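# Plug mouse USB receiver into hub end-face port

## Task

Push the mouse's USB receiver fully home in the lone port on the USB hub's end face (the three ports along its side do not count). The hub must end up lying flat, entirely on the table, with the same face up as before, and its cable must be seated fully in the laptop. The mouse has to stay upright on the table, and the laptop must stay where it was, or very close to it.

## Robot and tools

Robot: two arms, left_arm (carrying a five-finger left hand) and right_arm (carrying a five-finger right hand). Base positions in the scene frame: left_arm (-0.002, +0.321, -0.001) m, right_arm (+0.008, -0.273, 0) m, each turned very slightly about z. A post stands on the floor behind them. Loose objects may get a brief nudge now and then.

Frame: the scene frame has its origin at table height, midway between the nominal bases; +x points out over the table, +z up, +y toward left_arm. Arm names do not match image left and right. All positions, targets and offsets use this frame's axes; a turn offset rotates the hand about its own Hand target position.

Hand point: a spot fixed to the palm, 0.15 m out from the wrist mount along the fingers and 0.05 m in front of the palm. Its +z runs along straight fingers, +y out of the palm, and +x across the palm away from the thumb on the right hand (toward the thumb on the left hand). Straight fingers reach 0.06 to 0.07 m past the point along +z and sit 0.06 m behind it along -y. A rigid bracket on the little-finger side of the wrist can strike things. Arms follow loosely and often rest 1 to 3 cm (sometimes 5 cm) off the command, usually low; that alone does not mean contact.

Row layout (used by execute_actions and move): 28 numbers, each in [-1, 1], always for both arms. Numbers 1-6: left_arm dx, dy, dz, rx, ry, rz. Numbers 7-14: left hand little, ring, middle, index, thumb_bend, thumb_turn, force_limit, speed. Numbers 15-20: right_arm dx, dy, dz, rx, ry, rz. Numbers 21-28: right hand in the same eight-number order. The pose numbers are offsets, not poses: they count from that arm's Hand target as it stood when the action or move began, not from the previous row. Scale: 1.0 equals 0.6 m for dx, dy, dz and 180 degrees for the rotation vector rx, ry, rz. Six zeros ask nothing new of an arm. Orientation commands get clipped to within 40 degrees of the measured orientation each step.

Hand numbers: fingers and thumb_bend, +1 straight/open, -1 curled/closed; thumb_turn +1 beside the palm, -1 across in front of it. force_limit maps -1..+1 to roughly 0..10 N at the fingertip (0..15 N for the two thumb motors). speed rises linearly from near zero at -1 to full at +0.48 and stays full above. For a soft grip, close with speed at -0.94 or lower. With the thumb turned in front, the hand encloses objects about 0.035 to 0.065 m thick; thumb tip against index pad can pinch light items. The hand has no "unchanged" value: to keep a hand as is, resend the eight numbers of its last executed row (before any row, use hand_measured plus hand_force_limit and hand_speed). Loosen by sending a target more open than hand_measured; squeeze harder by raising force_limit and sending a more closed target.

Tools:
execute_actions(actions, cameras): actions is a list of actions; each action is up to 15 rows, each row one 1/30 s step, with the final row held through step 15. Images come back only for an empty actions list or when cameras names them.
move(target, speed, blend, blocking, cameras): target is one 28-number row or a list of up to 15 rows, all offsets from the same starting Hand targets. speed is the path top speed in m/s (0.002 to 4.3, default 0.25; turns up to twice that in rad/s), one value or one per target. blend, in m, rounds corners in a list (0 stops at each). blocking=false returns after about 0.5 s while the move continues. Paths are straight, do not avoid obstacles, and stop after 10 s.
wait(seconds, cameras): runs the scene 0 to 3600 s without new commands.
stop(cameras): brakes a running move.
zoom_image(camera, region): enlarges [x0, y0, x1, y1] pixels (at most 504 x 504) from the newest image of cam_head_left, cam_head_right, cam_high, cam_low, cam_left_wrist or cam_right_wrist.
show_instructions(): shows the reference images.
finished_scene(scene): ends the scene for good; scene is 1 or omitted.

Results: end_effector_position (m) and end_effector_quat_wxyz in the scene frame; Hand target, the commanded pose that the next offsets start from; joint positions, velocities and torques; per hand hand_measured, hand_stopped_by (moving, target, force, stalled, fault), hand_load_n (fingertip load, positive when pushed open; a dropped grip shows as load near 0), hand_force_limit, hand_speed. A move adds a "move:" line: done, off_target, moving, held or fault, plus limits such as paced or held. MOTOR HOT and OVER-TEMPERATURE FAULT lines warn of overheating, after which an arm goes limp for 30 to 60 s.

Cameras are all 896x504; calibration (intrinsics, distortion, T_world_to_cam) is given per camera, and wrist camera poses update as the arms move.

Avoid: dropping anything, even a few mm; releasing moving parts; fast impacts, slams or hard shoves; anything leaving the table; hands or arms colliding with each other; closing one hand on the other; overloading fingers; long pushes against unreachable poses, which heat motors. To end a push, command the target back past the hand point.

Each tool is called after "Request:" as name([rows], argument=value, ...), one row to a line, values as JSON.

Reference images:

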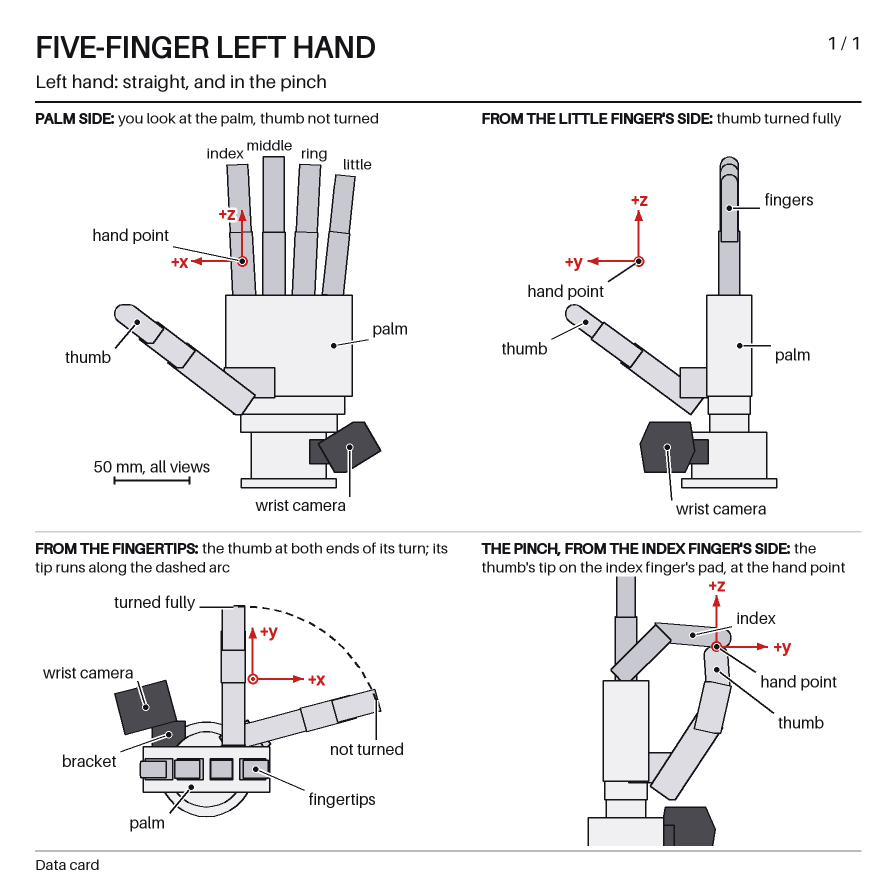

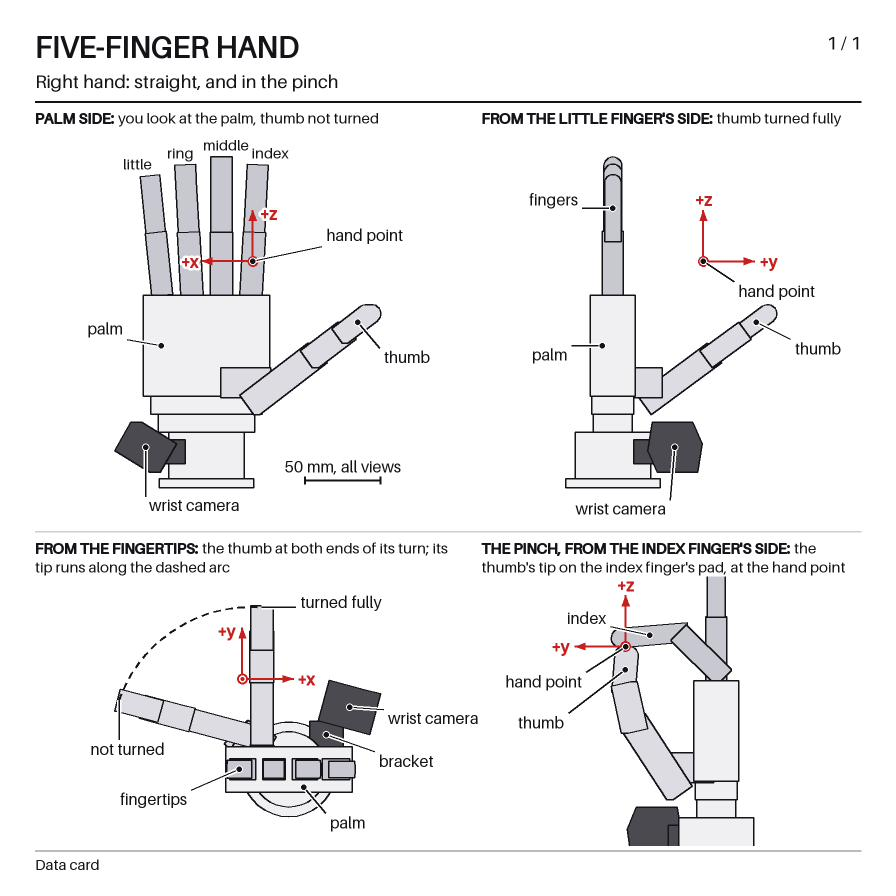

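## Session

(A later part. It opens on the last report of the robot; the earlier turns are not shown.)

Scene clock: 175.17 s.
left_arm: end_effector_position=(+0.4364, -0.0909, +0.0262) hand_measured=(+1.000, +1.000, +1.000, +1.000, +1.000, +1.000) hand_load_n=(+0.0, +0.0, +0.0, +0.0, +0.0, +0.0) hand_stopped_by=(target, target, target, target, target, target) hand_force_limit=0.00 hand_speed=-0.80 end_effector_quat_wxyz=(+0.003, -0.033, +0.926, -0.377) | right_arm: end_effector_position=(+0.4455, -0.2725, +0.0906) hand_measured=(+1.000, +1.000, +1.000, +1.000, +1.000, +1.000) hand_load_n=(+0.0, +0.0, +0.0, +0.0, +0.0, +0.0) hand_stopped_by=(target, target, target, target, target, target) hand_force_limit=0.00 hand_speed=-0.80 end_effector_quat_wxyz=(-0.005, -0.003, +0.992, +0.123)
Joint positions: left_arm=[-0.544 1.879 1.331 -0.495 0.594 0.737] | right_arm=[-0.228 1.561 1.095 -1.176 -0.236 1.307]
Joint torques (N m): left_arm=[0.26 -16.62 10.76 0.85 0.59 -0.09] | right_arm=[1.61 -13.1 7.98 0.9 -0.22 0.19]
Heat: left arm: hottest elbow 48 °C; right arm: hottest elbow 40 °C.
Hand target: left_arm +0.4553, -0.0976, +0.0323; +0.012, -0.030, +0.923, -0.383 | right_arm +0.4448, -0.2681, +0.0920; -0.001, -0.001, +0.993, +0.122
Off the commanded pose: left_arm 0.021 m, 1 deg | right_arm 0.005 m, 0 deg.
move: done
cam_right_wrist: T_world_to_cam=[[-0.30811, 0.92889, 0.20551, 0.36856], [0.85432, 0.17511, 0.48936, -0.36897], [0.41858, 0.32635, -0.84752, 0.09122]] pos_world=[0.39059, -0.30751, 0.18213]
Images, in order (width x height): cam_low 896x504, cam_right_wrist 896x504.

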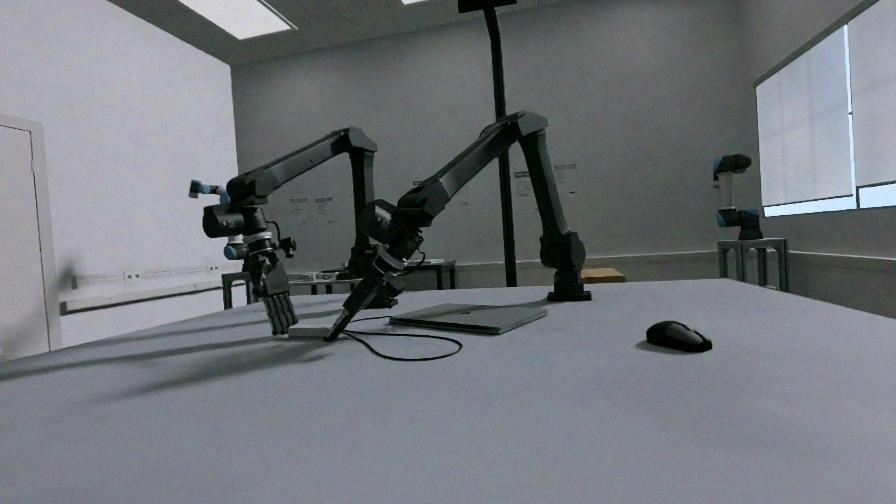

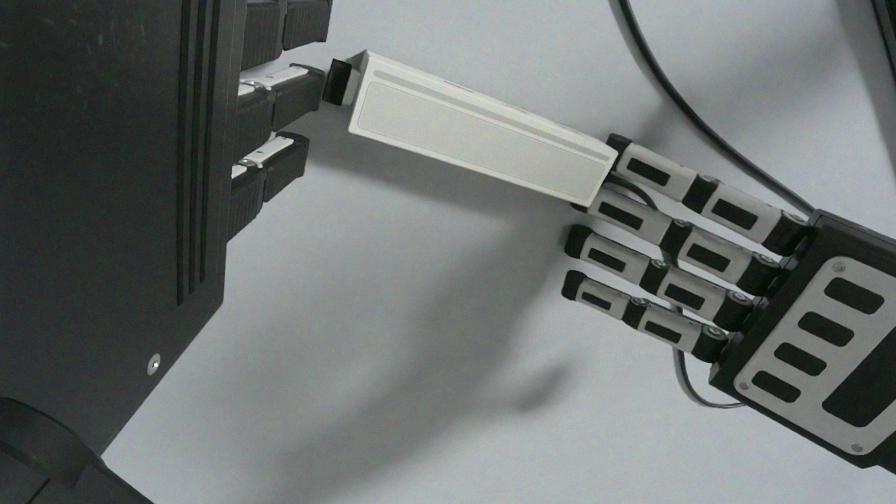

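Request:
move([
  [0,0,0,0,0,0,1,1,1,1,1,1,0,-0.8,-0.006,-0.03,-0.003,0,0,0,1,1,1,1,1,1,0,-0.8],
  [0,0,0,0,0,0,1,1,1,1,1,1,0,-0.8,-0.012,0.006,-0.008,0,0,0,1,1,1,1,1,1,0,-0.8],
], cameras=["cam_right_wrist","cam_low"], speed=0.04)

Request:
zoom_image(camera="cam_right_wrist", region=[220, 0, 540, 200])

Scene clock: 178.37 s.
left_arm: end_effector_position=(+0.4364, -0.0909, +0.0262) hand_measured=(+1.000, +1.000, +1.000, +1.000, +1.000, +1.000) hand_load_n=(+0.0, +0.0, -0.5, +0.0, +0.0, -0.5) hand_stopped_by=(target, target, target, target, target, target) hand_force_limit=0.00 hand_speed=-0.80 end_effector_quat_wxyz=(+0.003, -0.033, +0.926, -0.377) | right_arm: end_effector_position=(+0.4419, -0.2700, +0.0881) hand_measured=(+1.000, +1.000, +1.000, +1.000, +1.000, +1.000) hand_load_n=(+0.0, +0.0, +0.0, +0.0, +0.0, +0.0) hand_stopped_by=(target, target, target, target, target, target) hand_force_limit=0.00 hand_speed=-0.80 end_effector_quat_wxyz=(-0.001, -0.003, +0.993, +0.122)
Joint positions: left_arm=[-0.544 1.879 1.331 -0.495 0.594 0.737] | right_arm=[-0.224 1.549 1.074 -1.158 -0.236 1.311]
Joint torques (N m): left_arm=[0.21 -16.67 10.76 0.85 0.59 -0.09] | right_arm=[1.67 -12.51 7.16 0.84 -0.27 0.12]
Heat: left arm: hottest elbow 49 °C; right arm: hottest elbow 40 °C.
Hand target: left_arm +0.4552, -0.0977, +0.0323; +0.012, -0.030, +0.923, -0.383 | right_arm +0.4376, -0.2645, +0.0872; -0.001, -0.001, +0.992, +0.122
Off the commanded pose: left_arm 0.021 m, 1 deg | right_arm 0.007 m, 0 deg.
move: done
cam_right_wrist: T_world_to_cam=[[-0.30897, 0.92953, 0.20129, 0.36662], [0.85094, 0.17565, 0.49502, -0.36403], [0.42478, 0.32423, -0.84524, 0.08628]] pos_world=[0.38639, -0.30481, 0.17933]
Images, in order (width x height): cam_low 896x504, cam_right_wrist 896x504.

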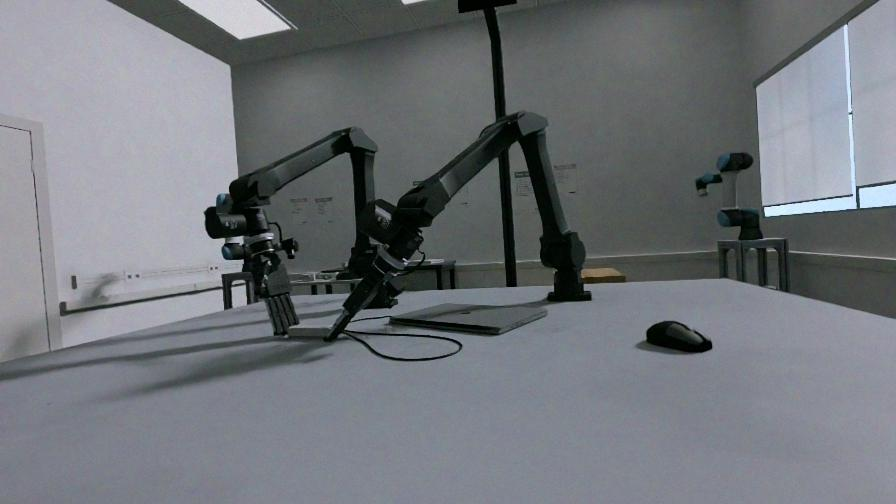

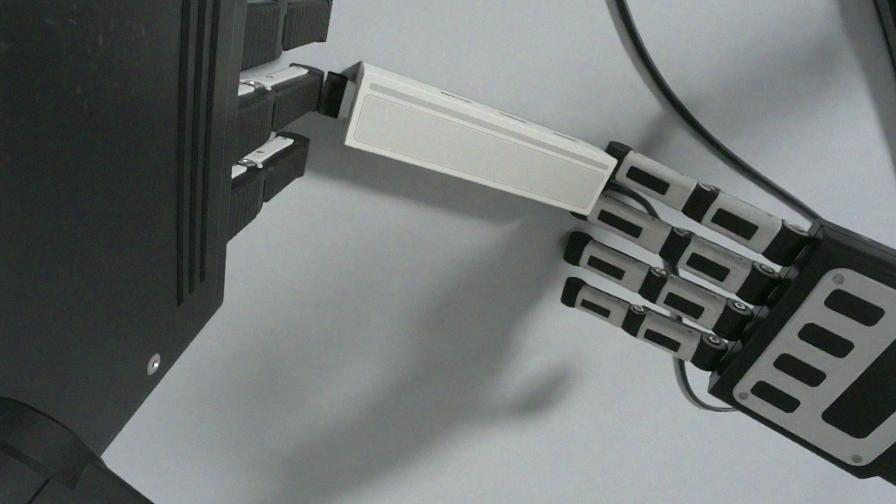

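Scaled by 1.575 from the camera's image (finer frame: 1280x720).

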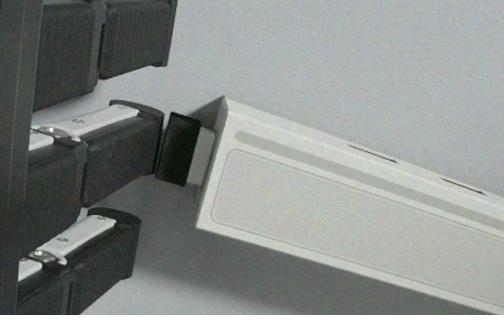

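Request:
move(target=[0,0,0,0,0,0,1,1,1,1,1,1,0,-0.8,0.004,0.022,0.001,0,0,0,1,1,1,1,1,1,0,-0.8], cameras=["cam_right_wrist","cam_low"], speed=0.03)

Request:
zoom_image(camera="cam_right_wrist", region=[220, 0, 540, 200])

Request:
zoom_image(camera="cam_low", region=[220, 270, 360, 360])

Scene clock: 181.97 s.
left_arm: end_effector_position=(+0.4378, -0.0888, +0.0260) hand_measured=(+1.000, +1.000, +1.000, +1.000, +1.000, +1.000) hand_load_n=(-0.5, +0.0, +0.0, -1.0, +0.0, +0.0) hand_stopped_by=(target, target, target, target, target, target) hand_force_limit=0.00 hand_speed=-0.80 end_effector_quat_wxyz=(+0.003, -0.035, +0.926, -0.376) | right_arm: end_effector_position=(+0.4461, -0.2649, +0.0883) hand_measured=(+1.000, +1.000, +1.000, +1.000, +1.000, +1.000) hand_load_n=(+0.0, +0.0, +0.0, +0.0, -0.5, +0.0) hand_stopped_by=(target, target, target, target, target, target) hand_force_limit=0.00 hand_speed=-0.80 end_effector_quat_wxyz=(+0.001, +0.005, +0.993, +0.116)
Joint positions: left_arm=[-0.54 1.879 1.331 -0.497 0.594 0.738] | right_arm=[-0.205 1.546 1.074 -1.148 -0.226 1.348]
Joint torques (N m): left_arm=[-0.09 -16.62 10.76 0.94 0.59 -0.1] | right_arm=[2.84 -12.81 6.99 0.9 -0.59 0.14]
Heat: left arm: hottest elbow 49 °C; right arm: hottest elbow 40 °C.
Hand target: left_arm +0.4552, -0.0976, +0.0323; +0.012, -0.030, +0.923, -0.383 | right_arm +0.4400, -0.2513, +0.0877; -0.001, -0.001, +0.993, +0.122
Off the commanded pose: left_arm 0.021 m, 1 deg | right_arm 0.015 m, 1 deg.
move: off_target (right_arm)
cam_right_wrist: T_world_to_cam=[[-0.29489, 0.93661, 0.18924, 0.35989], [0.85232, 0.1683, 0.49519, -0.37112], [0.43195, 0.30732, -0.84792, 0.07554]] pos_world=[0.38981, -0.29783, 0.17972]
Images, in order (width x height): cam_low 896x504, cam_right_wrist 896x504.

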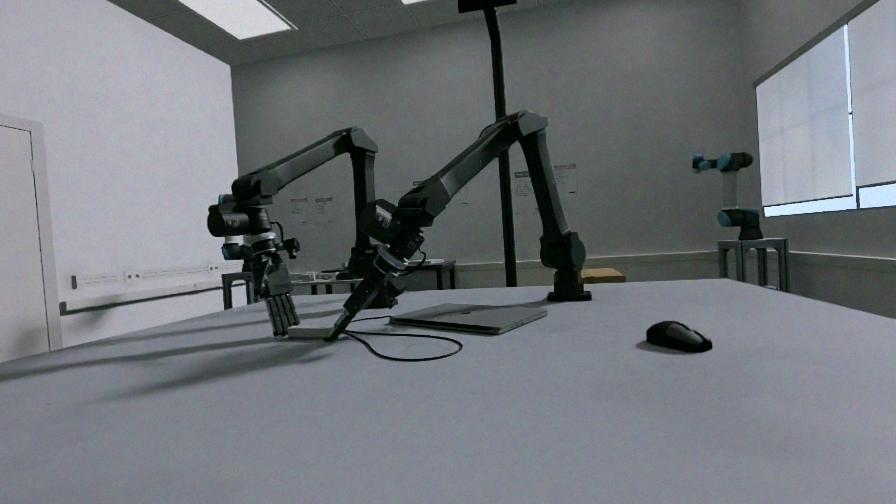

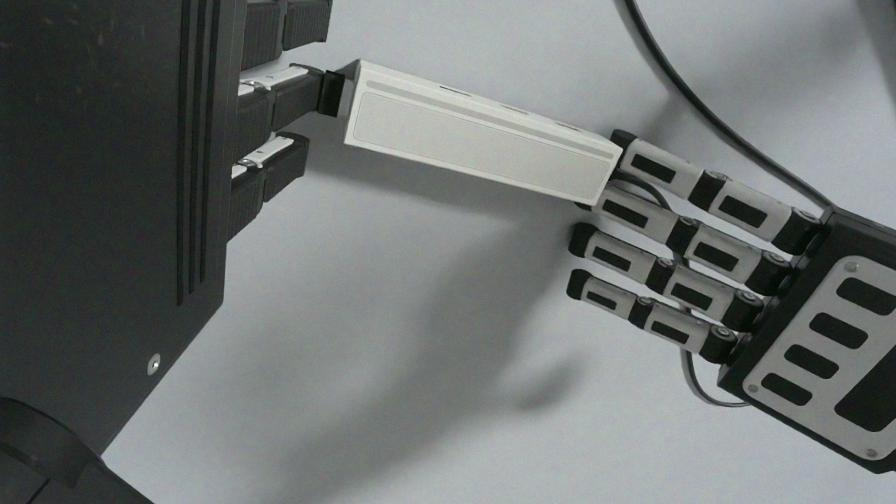

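Scaled by 1.575 from the camera's image (finer frame: 1280x720).

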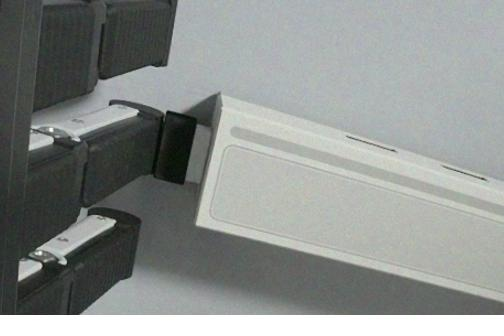

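Scaled by 3.600 from the camera's image (finer frame: 1280x720).

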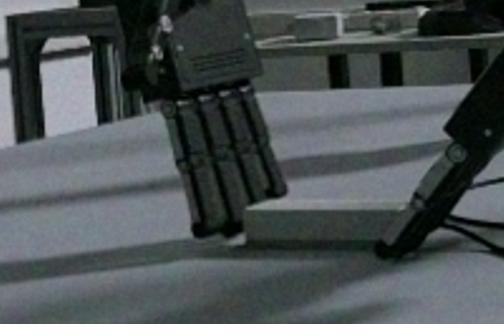

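Request:
move(target=[0.0,-0.02,0,0,0,0,1,1,1,1,1,1,0,-0.8,-0.002,0.02,0.0,0,0,0,1,1,1,1,1,1,0,-0.8], cameras=["cam_right_wrist","cam_low"], speed=0.03)

Request:
zoom_image(camera="cam_right_wrist", region=[220, 0, 540, 200])

Request:
zoom_image(camera="cam_low", region=[220, 270, 360, 360])

Scene clock: 183.90 s.
left_arm: end_effector_position=(+0.4416, -0.0895, +0.0268) hand_measured=(+1.000, +1.000, +1.000, +1.000, +1.000, +1.000) hand_load_n=(+0.0, +0.0, -0.5, -2.5, +0.0, +0.0) hand_stopped_by=(target, target, target, target, target, target) hand_force_limit=0.00 hand_speed=-0.80 end_effector_quat_wxyz=(+0.007, -0.036, +0.927, -0.374) | right_arm: end_effector_position=(+0.4464, -0.2614, +0.0880) hand_measured=(+1.000, +1.000, +1.000, +1.000, +1.000, +1.000) hand_load_n=(+0.0, +0.0, +0.0, +0.0, +0.0, +0.0) hand_stopped_by=(target, target, target, target, target, target) hand_force_limit=0.00 hand_speed=-0.80 end_effector_quat_wxyz=(+0.003, +0.011, +0.994, +0.108)
Joint positions: left_arm=[-0.54 1.882 1.341 -0.5 0.585 0.738] | right_arm=[-0.19 1.535 1.065 -1.138 -0.213 1.377]
Joint torques (N m): left_arm=[-1.26 -15.91 11.45 1.24 0.61 -0.25] | right_arm=[4.66 -12.16 6.71 0.62 -1.12 0.11]
Heat: left arm: hottest elbow 49 °C; right arm: hottest elbow 40 °C.
Hand target: left_arm +0.4553, -0.1096, +0.0323; +0.012, -0.030, +0.923, -0.383 | right_arm +0.4389, -0.2393, +0.0879; -0.001, -0.001, +0.992, +0.122
Off the commanded pose: left_arm 0.025 m, 1 deg | right_arm 0.023 m, 2 deg.
move: off_target (left_arm, right_arm)
cam_right_wrist: T_world_to_cam=[[-0.28296, 0.94317, 0.17427, 0.3543], [0.85325, 0.16454, 0.49487, -0.3732], [0.43807, 0.28872, -0.85131, 0.06679]] pos_world=[0.38943, -0.29204, 0.1798]
Images, in order (width x height): cam_low 896x504, cam_right_wrist 896x504.

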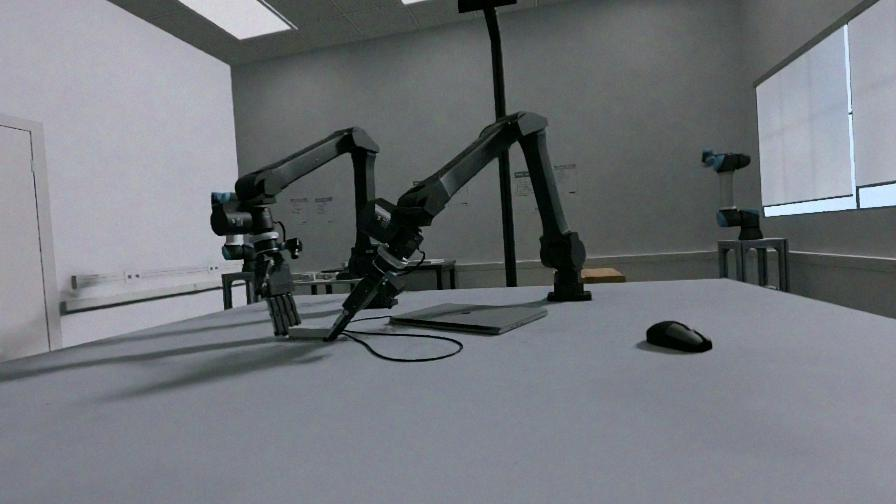

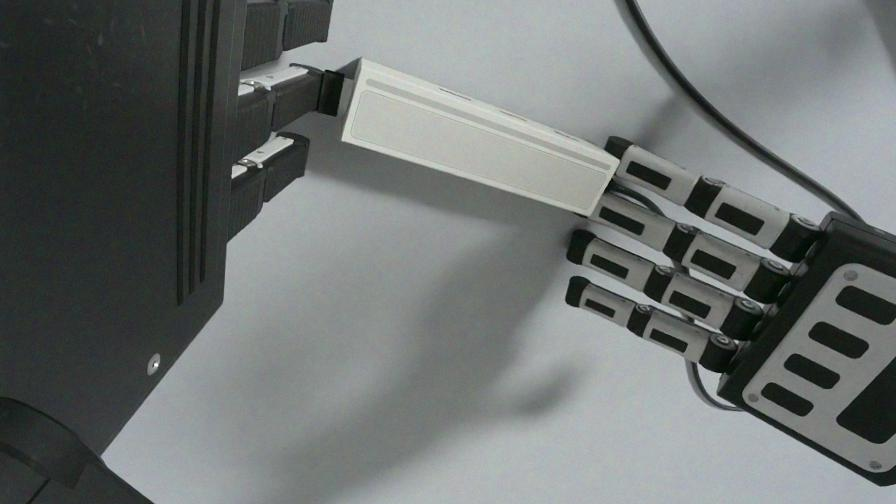

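Scaled by 1.575 from the camera's image (finer frame: 1280x720).

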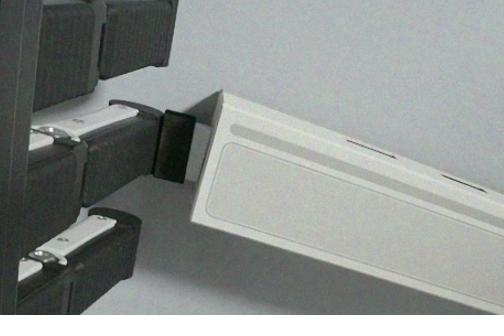

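Scaled by 3.600 from the camera's image (finer frame: 1280x720).

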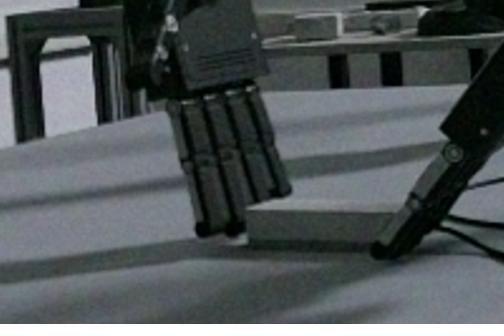

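Request:
move(target=[0.0,-0.02,0,0,0,0,1,1,1,1,1,1,0,-0.8,-0.002,0.025,0.0,0,0,0,1,1,1,1,1,1,0,-0.8], cameras=["cam_right_wrist","cam_low"], speed=0.03)

Request:
zoom_image(camera="cam_right_wrist", region=[220, 0, 540, 200])

Request:
zoom_image(camera="cam_low", region=[220, 270, 360, 360])

Scene clock: 185.87 s.
left_arm: end_effector_position=(+0.4464, -0.0903, +0.0271) hand_measured=(+1.000, +1.000, +1.000, +1.000, +1.000, +1.000) hand_load_n=(+0.0, +0.0, +0.0, -5.5, +0.0, +0.0) hand_stopped_by=(target, target, target, target, target, target) hand_force_limit=0.00 hand_speed=-0.80 end_effector_quat_wxyz=(+0.011, -0.040, +0.928, -0.370) | right_arm: end_effector_position=(+0.4470, -0.2585, +0.0874) hand_measured=(+1.000, +1.000, +1.000, +1.000, +1.000, +1.000) hand_load_n=(+0.0, +0.0, +0.5, +0.0, +0.0, +0.0) hand_stopped_by=(target, target, target, target, target, target) hand_force_limit=0.00 hand_speed=-0.80 end_effector_quat_wxyz=(+0.005, +0.022, +0.995, +0.097)
Joint positions: left_arm=[-0.54 1.889 1.354 -0.505 0.571 0.732] | right_arm=[-0.174 1.523 1.055 -1.126 -0.194 1.417]
Joint torques (N m): left_arm=[-2.43 -15.5 11.9 1.58 0.8 -0.36] | right_arm=[5.66 -12.51 6.75 0.66 -1.85 0.02]
Heat: left arm: hottest elbow 49 °C; right arm: hottest elbow 40 °C.
Hand target: left_arm +0.4553, -0.1216, +0.0323; +0.012, -0.030, +0.923, -0.383 | right_arm +0.4376, -0.2243, +0.0877; -0.001, -0.001, +0.993, +0.122
Off the commanded pose: left_arm 0.033 m, 2 deg | right_arm 0.035 m, 4 deg.
move: off_target (left_arm, right_arm)
cam_right_wrist: T_world_to_cam=[[-0.26248, 0.95262, 0.15369, 0.34695], [0.85611, 0.15643, 0.49254, -0.37706], [0.44516, 0.26086, -0.85661, 0.05531]] pos_world=[0.38925, -0.28596, 0.17978]
Images, in order (width x height): cam_low 896x504, cam_right_wrist 896x504.

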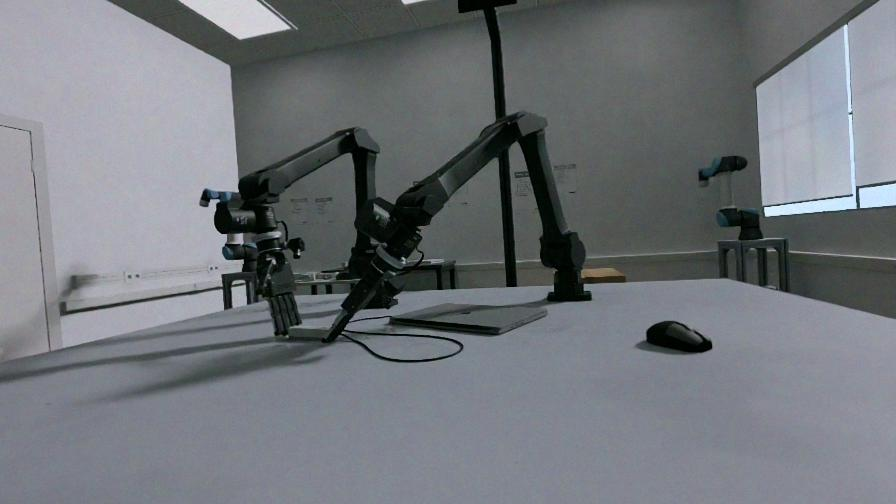

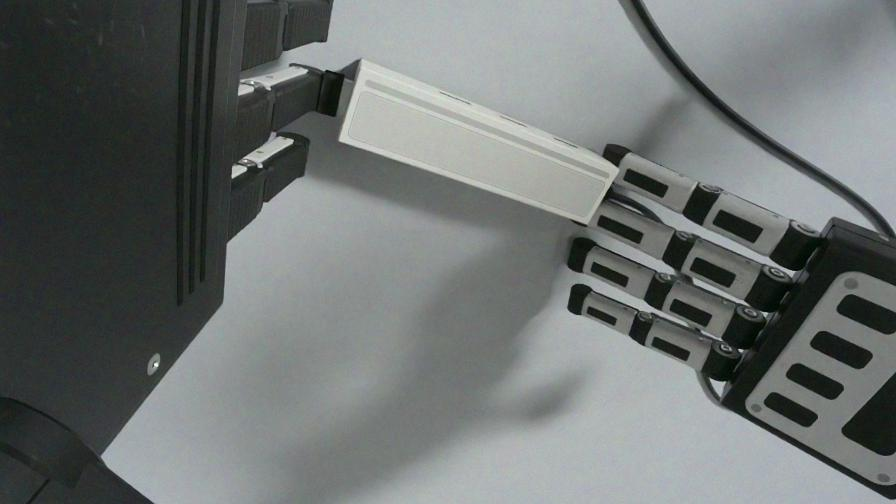

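Scaled by 1.575 from the camera's image (finer frame: 1280x720).

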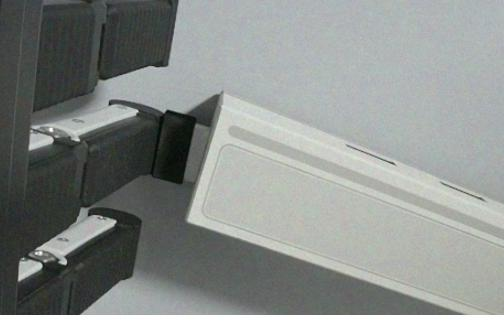

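Scaled by 3.600 from the camera's image (finer frame: 1280x720).

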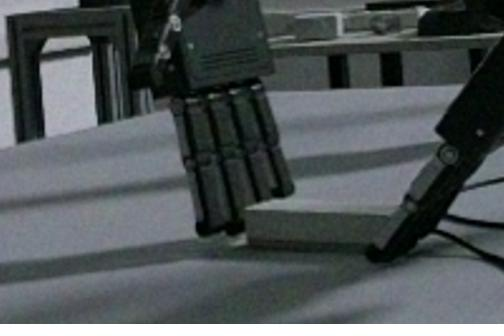

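Request:
move(target=[0.0,-0.02,0,0,0,0,1,1,1,1,1,1,0,-0.8,-0.002,0.025,0.0,0,0,0,1,1,1,1,1,1,0,-0.8], cameras=["cam_right_wrist","cam_low","cam_head_left"], speed=0.03)

Request:
zoom_image(camera="cam_right_wrist", region=[220, 0, 540, 200])

Request:
zoom_image(camera="cam_low", region=[220, 270, 360, 360])

Scene clock: 187.93 s.
left_arm: end_effector_position=(+0.4525, -0.0917, +0.0276) hand_measured=(+1.000, +1.000, +1.000, +1.000, +1.000, +1.000) hand_load_n=(+0.0, +0.0, +0.0, -7.5, +0.0, +0.0) hand_stopped_by=(target, target, target, target, target, target) hand_force_limit=0.00 hand_speed=-0.80 end_effector_quat_wxyz=(+0.017, -0.046, +0.929, -0.367) | right_arm: end_effector_position=(+0.4461, -0.2538, +0.0862) hand_measured=(+1.000, +1.000, +1.000, +1.000, +1.000, +1.000) hand_load_n=(+0.0, +0.0, +0.0, +0.0, +0.0, +0.0) hand_stopped_by=(target, target, target, target, target, target) hand_force_limit=0.00 hand_speed=-0.80 end_effector_quat_wxyz=(+0.005, +0.032, +0.996, +0.089)
Joint positions: left_arm=[-0.54 1.897 1.37 -0.509 0.556 0.723] | right_arm=[-0.154 1.512 1.044 -1.119 -0.178 1.458]
Joint torques (N m): left_arm=[-3.6 -15.33 12.22 1.78 1.08 -0.41] | right_arm=[6.3 -12.34 6.71 0.76 -2.52 -0.03]
Heat: left arm: hottest elbow 49 °C; right arm: hottest elbow 40 °C.
Hand target: left_arm +0.4553, -0.1336, +0.0324; +0.013, -0.030, +0.923, -0.383 | right_arm +0.4364, -0.2093, +0.0877; -0.001, -0.001, +0.993, +0.122
Off the commanded pose: left_arm 0.042 m, 3 deg | right_arm 0.046 m, 5 deg.
move: off_target (left_arm, right_arm)
cam_right_wrist: T_world_to_cam=[[-0.24253, 0.96021, 0.13846, 0.33673], [0.86089, 0.14721, 0.48704, -0.38044], [0.44728, 0.23732, -0.86233, 0.04695]] pos_world=[0.38818, -0.27847, 0.17915]
Images, in order (width x height): cam_head_left 896x504, cam_low 896x504, cam_right_wrist 896x504.

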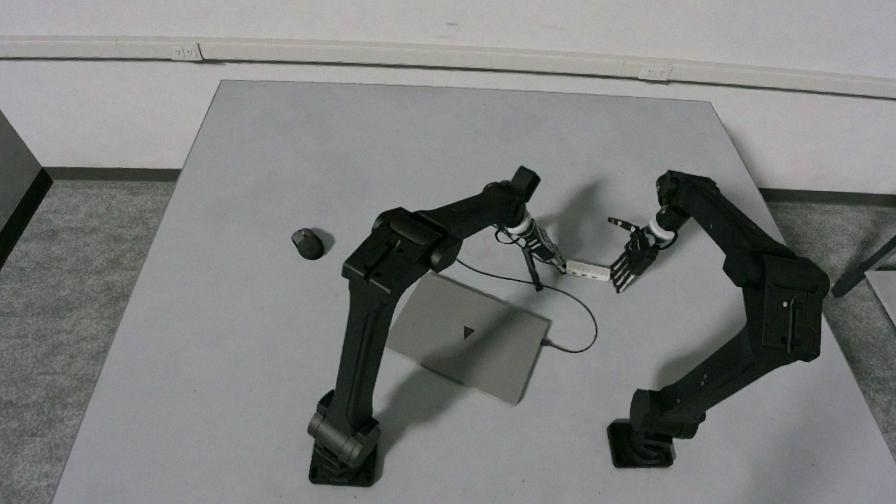

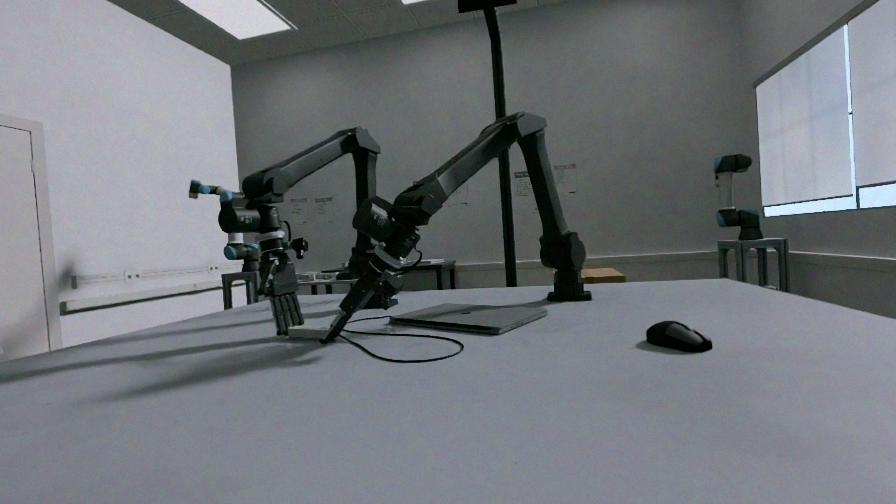

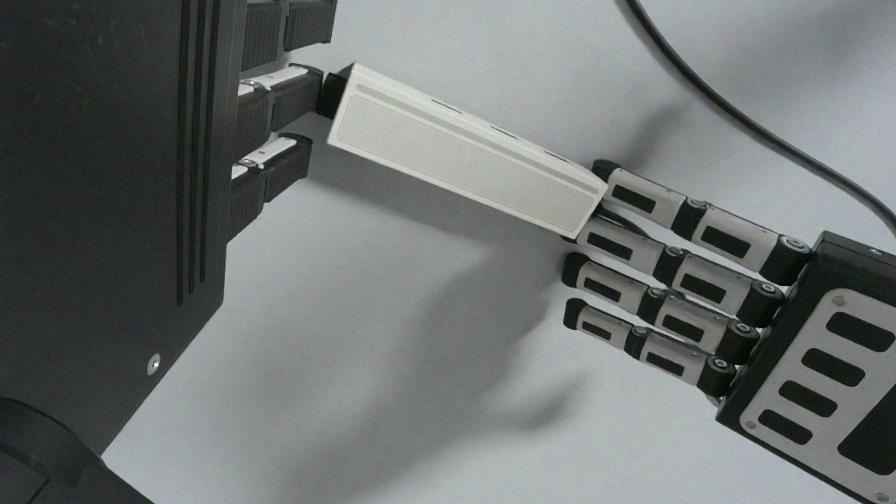

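Scaled by 1.575 from the camera's image (finer frame: 1280x720).

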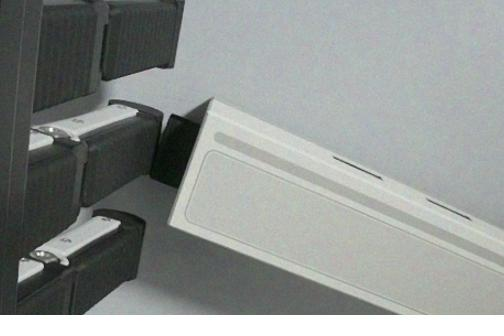

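Scaled by 3.600 from the camera's image (finer frame: 1280x720).

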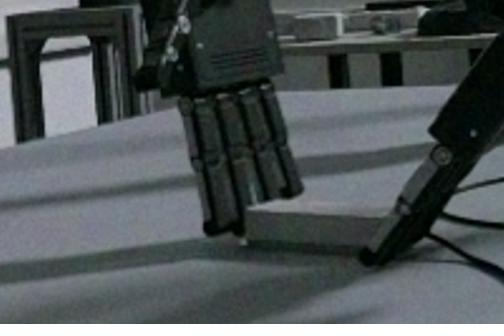

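Request:
zoom_image(camera="cam_right_wrist", region=[300, 50, 380, 150])

Request:
zoom_image(camera="cam_head_left", region=[550, 240, 650, 310])

Scaled by 5.040 from the camera's image (finer frame: 1280x720).

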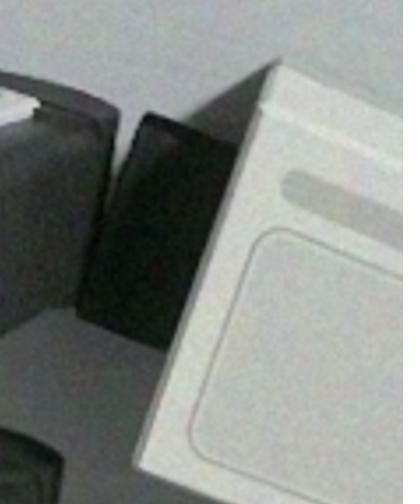

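Scaled by 5.040 from the camera's image (finer frame: 1280x720).

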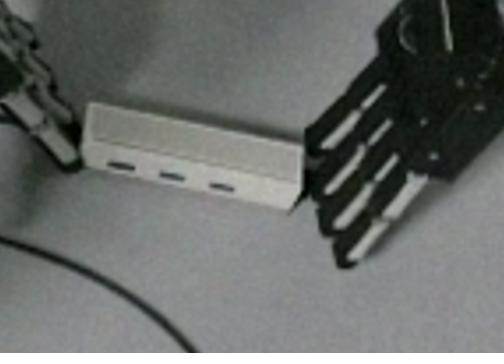

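Request:
move(target=[0.0,-0.015,0,0,0,0,1,1,1,1,1,1,0,-0.8,-0.002,0.02,0.0,0,0,0,1,1,1,1,1,1,0,-0.8], cameras=["cam_right_wrist"], speed=0.03)

Request:
zoom_image(camera="cam_right_wrist", region=[300, 50, 380, 150])

Scene clock: 190.70 s.
left_arm: end_effector_position=(+0.4588, -0.0927, +0.0276) hand_measured=(+1.000, +1.000, +1.000, +0.998, +1.000, +1.000) hand_load_n=(+0.0, -0.5, +0.0, -12.5, +0.0, +0.0) hand_stopped_by=(target, target, target, target, target, target) hand_force_limit=0.00 hand_speed=-0.80 end_effector_quat_wxyz=(+0.024, -0.049, +0.930, -0.363) | right_arm: end_effector_position=(+0.4441, -0.2499, +0.0856) hand_measured=(+1.000, +1.000, +1.000, +1.000, +1.000, +1.000) hand_load_n=(+0.0, +0.0, +1.0, +0.0, +0.0, +0.0) hand_stopped_by=(target, target, target, target, target, target) hand_force_limit=0.00 hand_speed=-0.80 end_effector_quat_wxyz=(+0.004, +0.040, +0.996, +0.082)
Joint positions: left_arm=[-0.54 1.904 1.384 -0.509 0.539 0.719] | right_arm=[-0.138 1.5 1.033 -1.116 -0.163 1.489]
Joint torques (N m): left_arm=[-4.37 -15.27 12.31 1.81 1.5 -0.47] | right_arm=[7.41 -11.22 7.01 0.69 -3.05 -0.05]
Heat: left arm: hottest elbow 50 °C; right arm: hottest elbow 40 °C.
Hand target: left_arm +0.4552, -0.1425, +0.0321; +0.012, -0.031, +0.923, -0.383 | right_arm +0.4353, -0.1973, +0.0878; -0.001, -0.001, +0.993, +0.122
Off the commanded pose: left_arm 0.050 m, 3 deg | right_arm 0.053 m, 7 deg.
move: off_target (left_arm, right_arm)
cam_right_wrist: T_world_to_cam=[[-0.2281, 0.96556, 0.12514, 0.32878], [0.86453, 0.14174, 0.48218, -0.38163], [0.44784, 0.21817, -0.86709, 0.04182]] pos_world=[0.3862, -0.27249, 0.17913]

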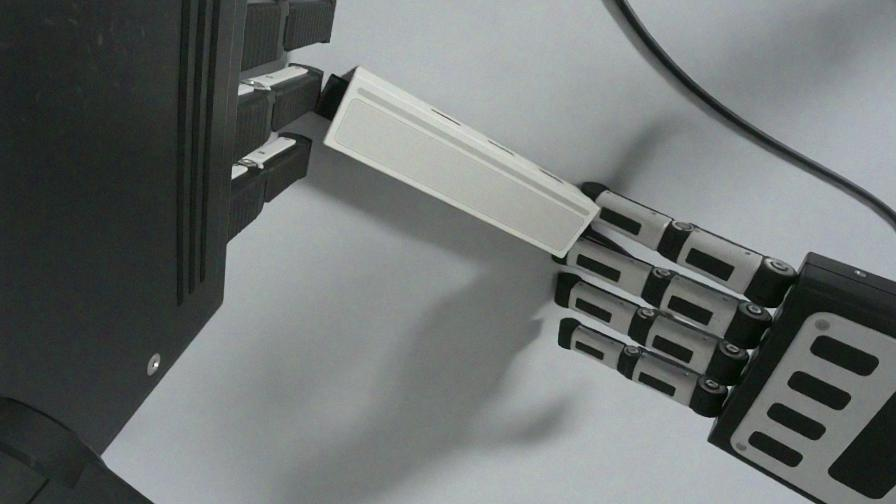

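Scaled by 5.040 from the camera's image (finer frame: 1280x720).

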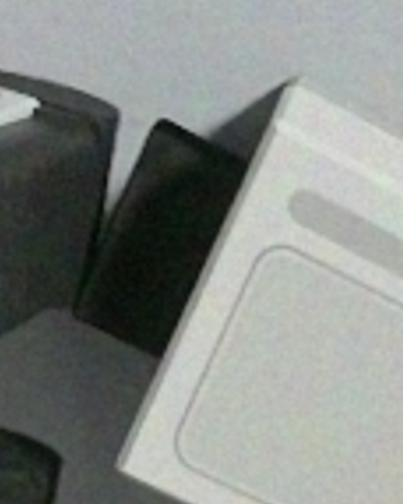

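Request:
move([
  [0.0,0.06,0,0,0,0,1,1,1,1,1,1,0,-0.8,0.008,-0.07,0.0,0,0,0,1,1,1,1,1,1,0,-0.8],
  [0.0,0.12,0.01,0,0,0,1,1,1,1,1,1,0,-0.8,0.0,-0.17,0.01,0,0,0,1,1,1,1,1,1,0,-0.8],
], cameras=["cam_right_wrist","cam_head_left","cam_low","cam_left_wrist"], speed=0.04)

Request:
zoom_image(camera="cam_right_wrist", region=[300, 0, 500, 150])

Request:
zoom_image(camera="cam_low", region=[220, 270, 360, 360])

Scene clock: 195.20 s.
left_arm: end_effector_position=(+0.4555, -0.0791, +0.0361) hand_measured=(+1.000, +1.000, +1.000, +1.000, +1.000, +1.000) hand_load_n=(+0.0, +0.0, +0.0, +0.0, +0.0, -0.5) hand_stopped_by=(target, target, target, target, target, target) hand_force_limit=0.00 hand_speed=-0.80 end_effector_quat_wxyz=(+0.012, -0.028, +0.923, -0.384) | right_arm: end_effector_position=(+0.4201, -0.2908, +0.0888) hand_measured=(+1.000, +1.000, +1.000, +1.000, +1.000, +1.000) hand_load_n=(+0.0, +0.0, +0.0, +0.0, -0.5, +0.0) hand_stopped_by=(target, target, target, target, target, target) hand_force_limit=0.00 hand_speed=-0.80 end_effector_quat_wxyz=(-0.007, +0.002, +0.992, +0.125)
Joint positions: left_arm=[-0.508 1.877 1.356 -0.518 0.614 0.777] | right_arm=[-0.289 1.521 1.042 -1.183 -0.234 1.253]
Joint torques (N m): left_arm=[0.44 -19.55 6.76 0.75 0.62 -0.07] | right_arm=[0.03 -9.52 12.51 0.34 -0.06 -0.11]
Heat: left arm: hottest elbow 49 °C; right arm: hottest elbow 40 °C.
Hand target: left_arm +0.4553, -0.0706, +0.0382; +0.012, -0.030, +0.923, -0.383 | right_arm +0.4352, -0.2994, +0.0937; -0.001, -0.001, +0.993, +0.122
Off the commanded pose: left_arm 0.009 m, 0 deg | right_arm 0.018 m, 1 deg.
move: off_target (right_arm)
cam_left_wrist: T_world_to_cam=[[-0.18079, -0.66783, 0.72203, -0.00093], [-0.86473, 0.45768, 0.2068, 0.4226], [-0.46856, -0.58698, -0.66023, 0.30432]] pos_world=[0.50786, -0.01541, 0.1142]
cam_right_wrist: T_world_to_cam=[[-0.29862, 0.93066, 0.21143, 0.37411], [0.85897, 0.16554, 0.48453, -0.34751], [0.41593, 0.32631, -0.84884, 0.1075]] pos_world=[0.3655, -0.32572, 0.18053]
Images, in order (width x height): cam_head_left 896x504, cam_low 896x504, cam_left_wrist 896x504, cam_right_wrist 896x504.

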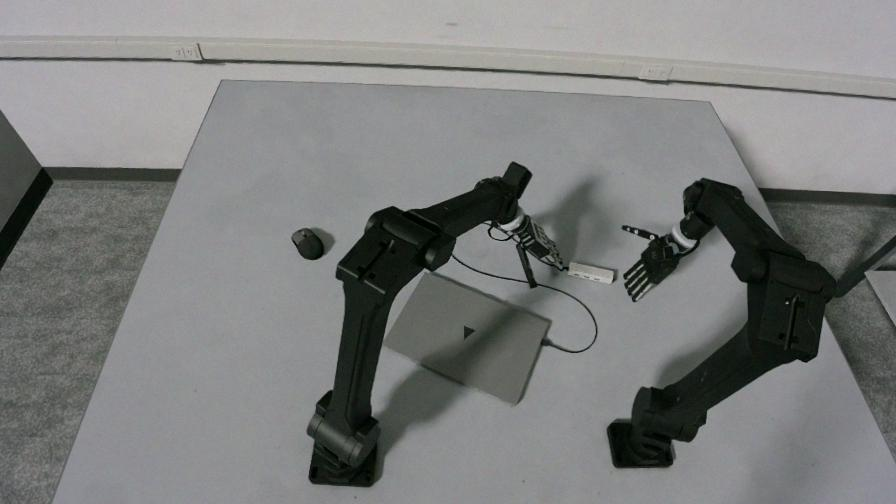

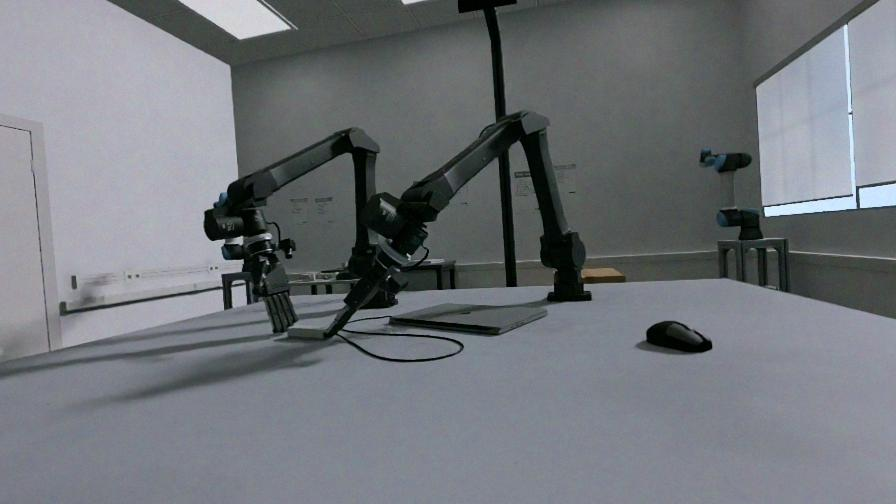

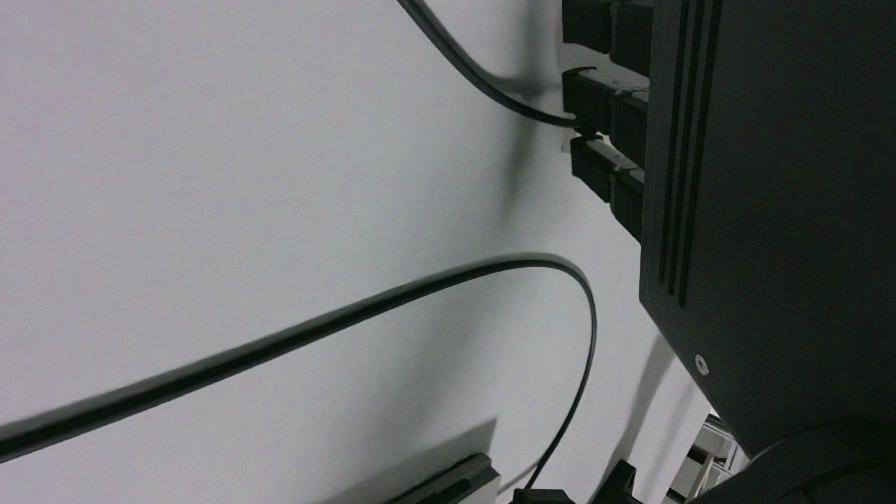

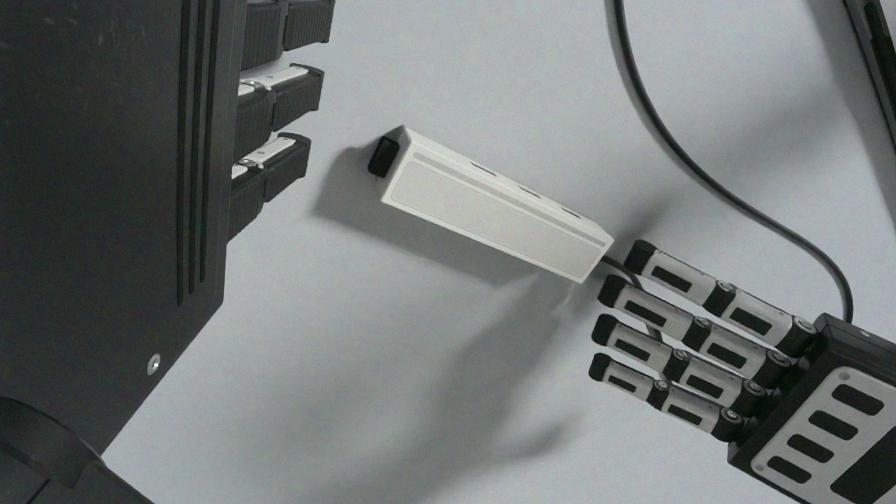

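Scaled by 2.520 from the camera's image (finer frame: 1280x720).

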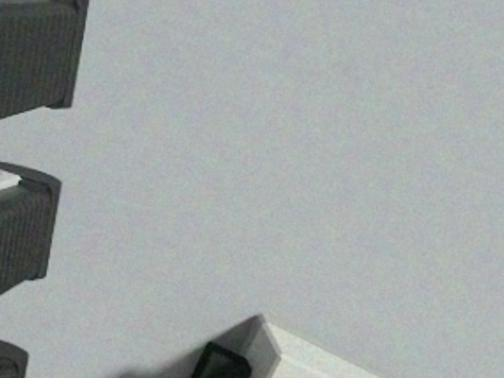

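Scaled by 3.600 from the camera's image (finer frame: 1280x720).

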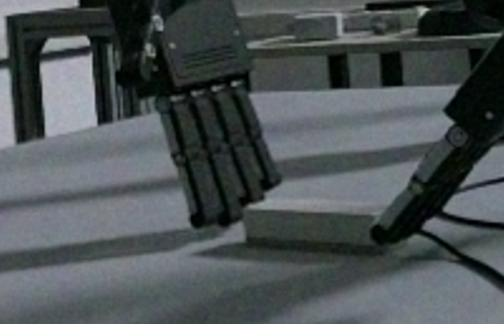

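Request:
zoom_image(camera="cam_right_wrist", region=[350, 110, 430, 210])

Scaled by 5.040 from the camera's image (finer frame: 1280x720).

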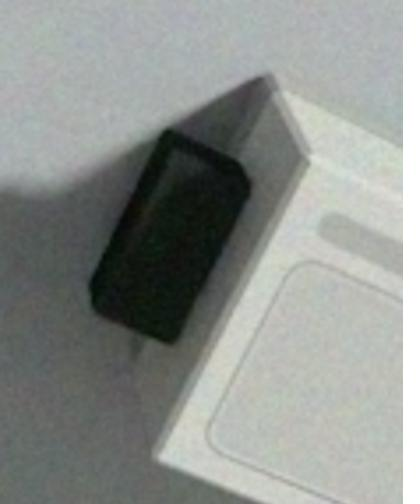

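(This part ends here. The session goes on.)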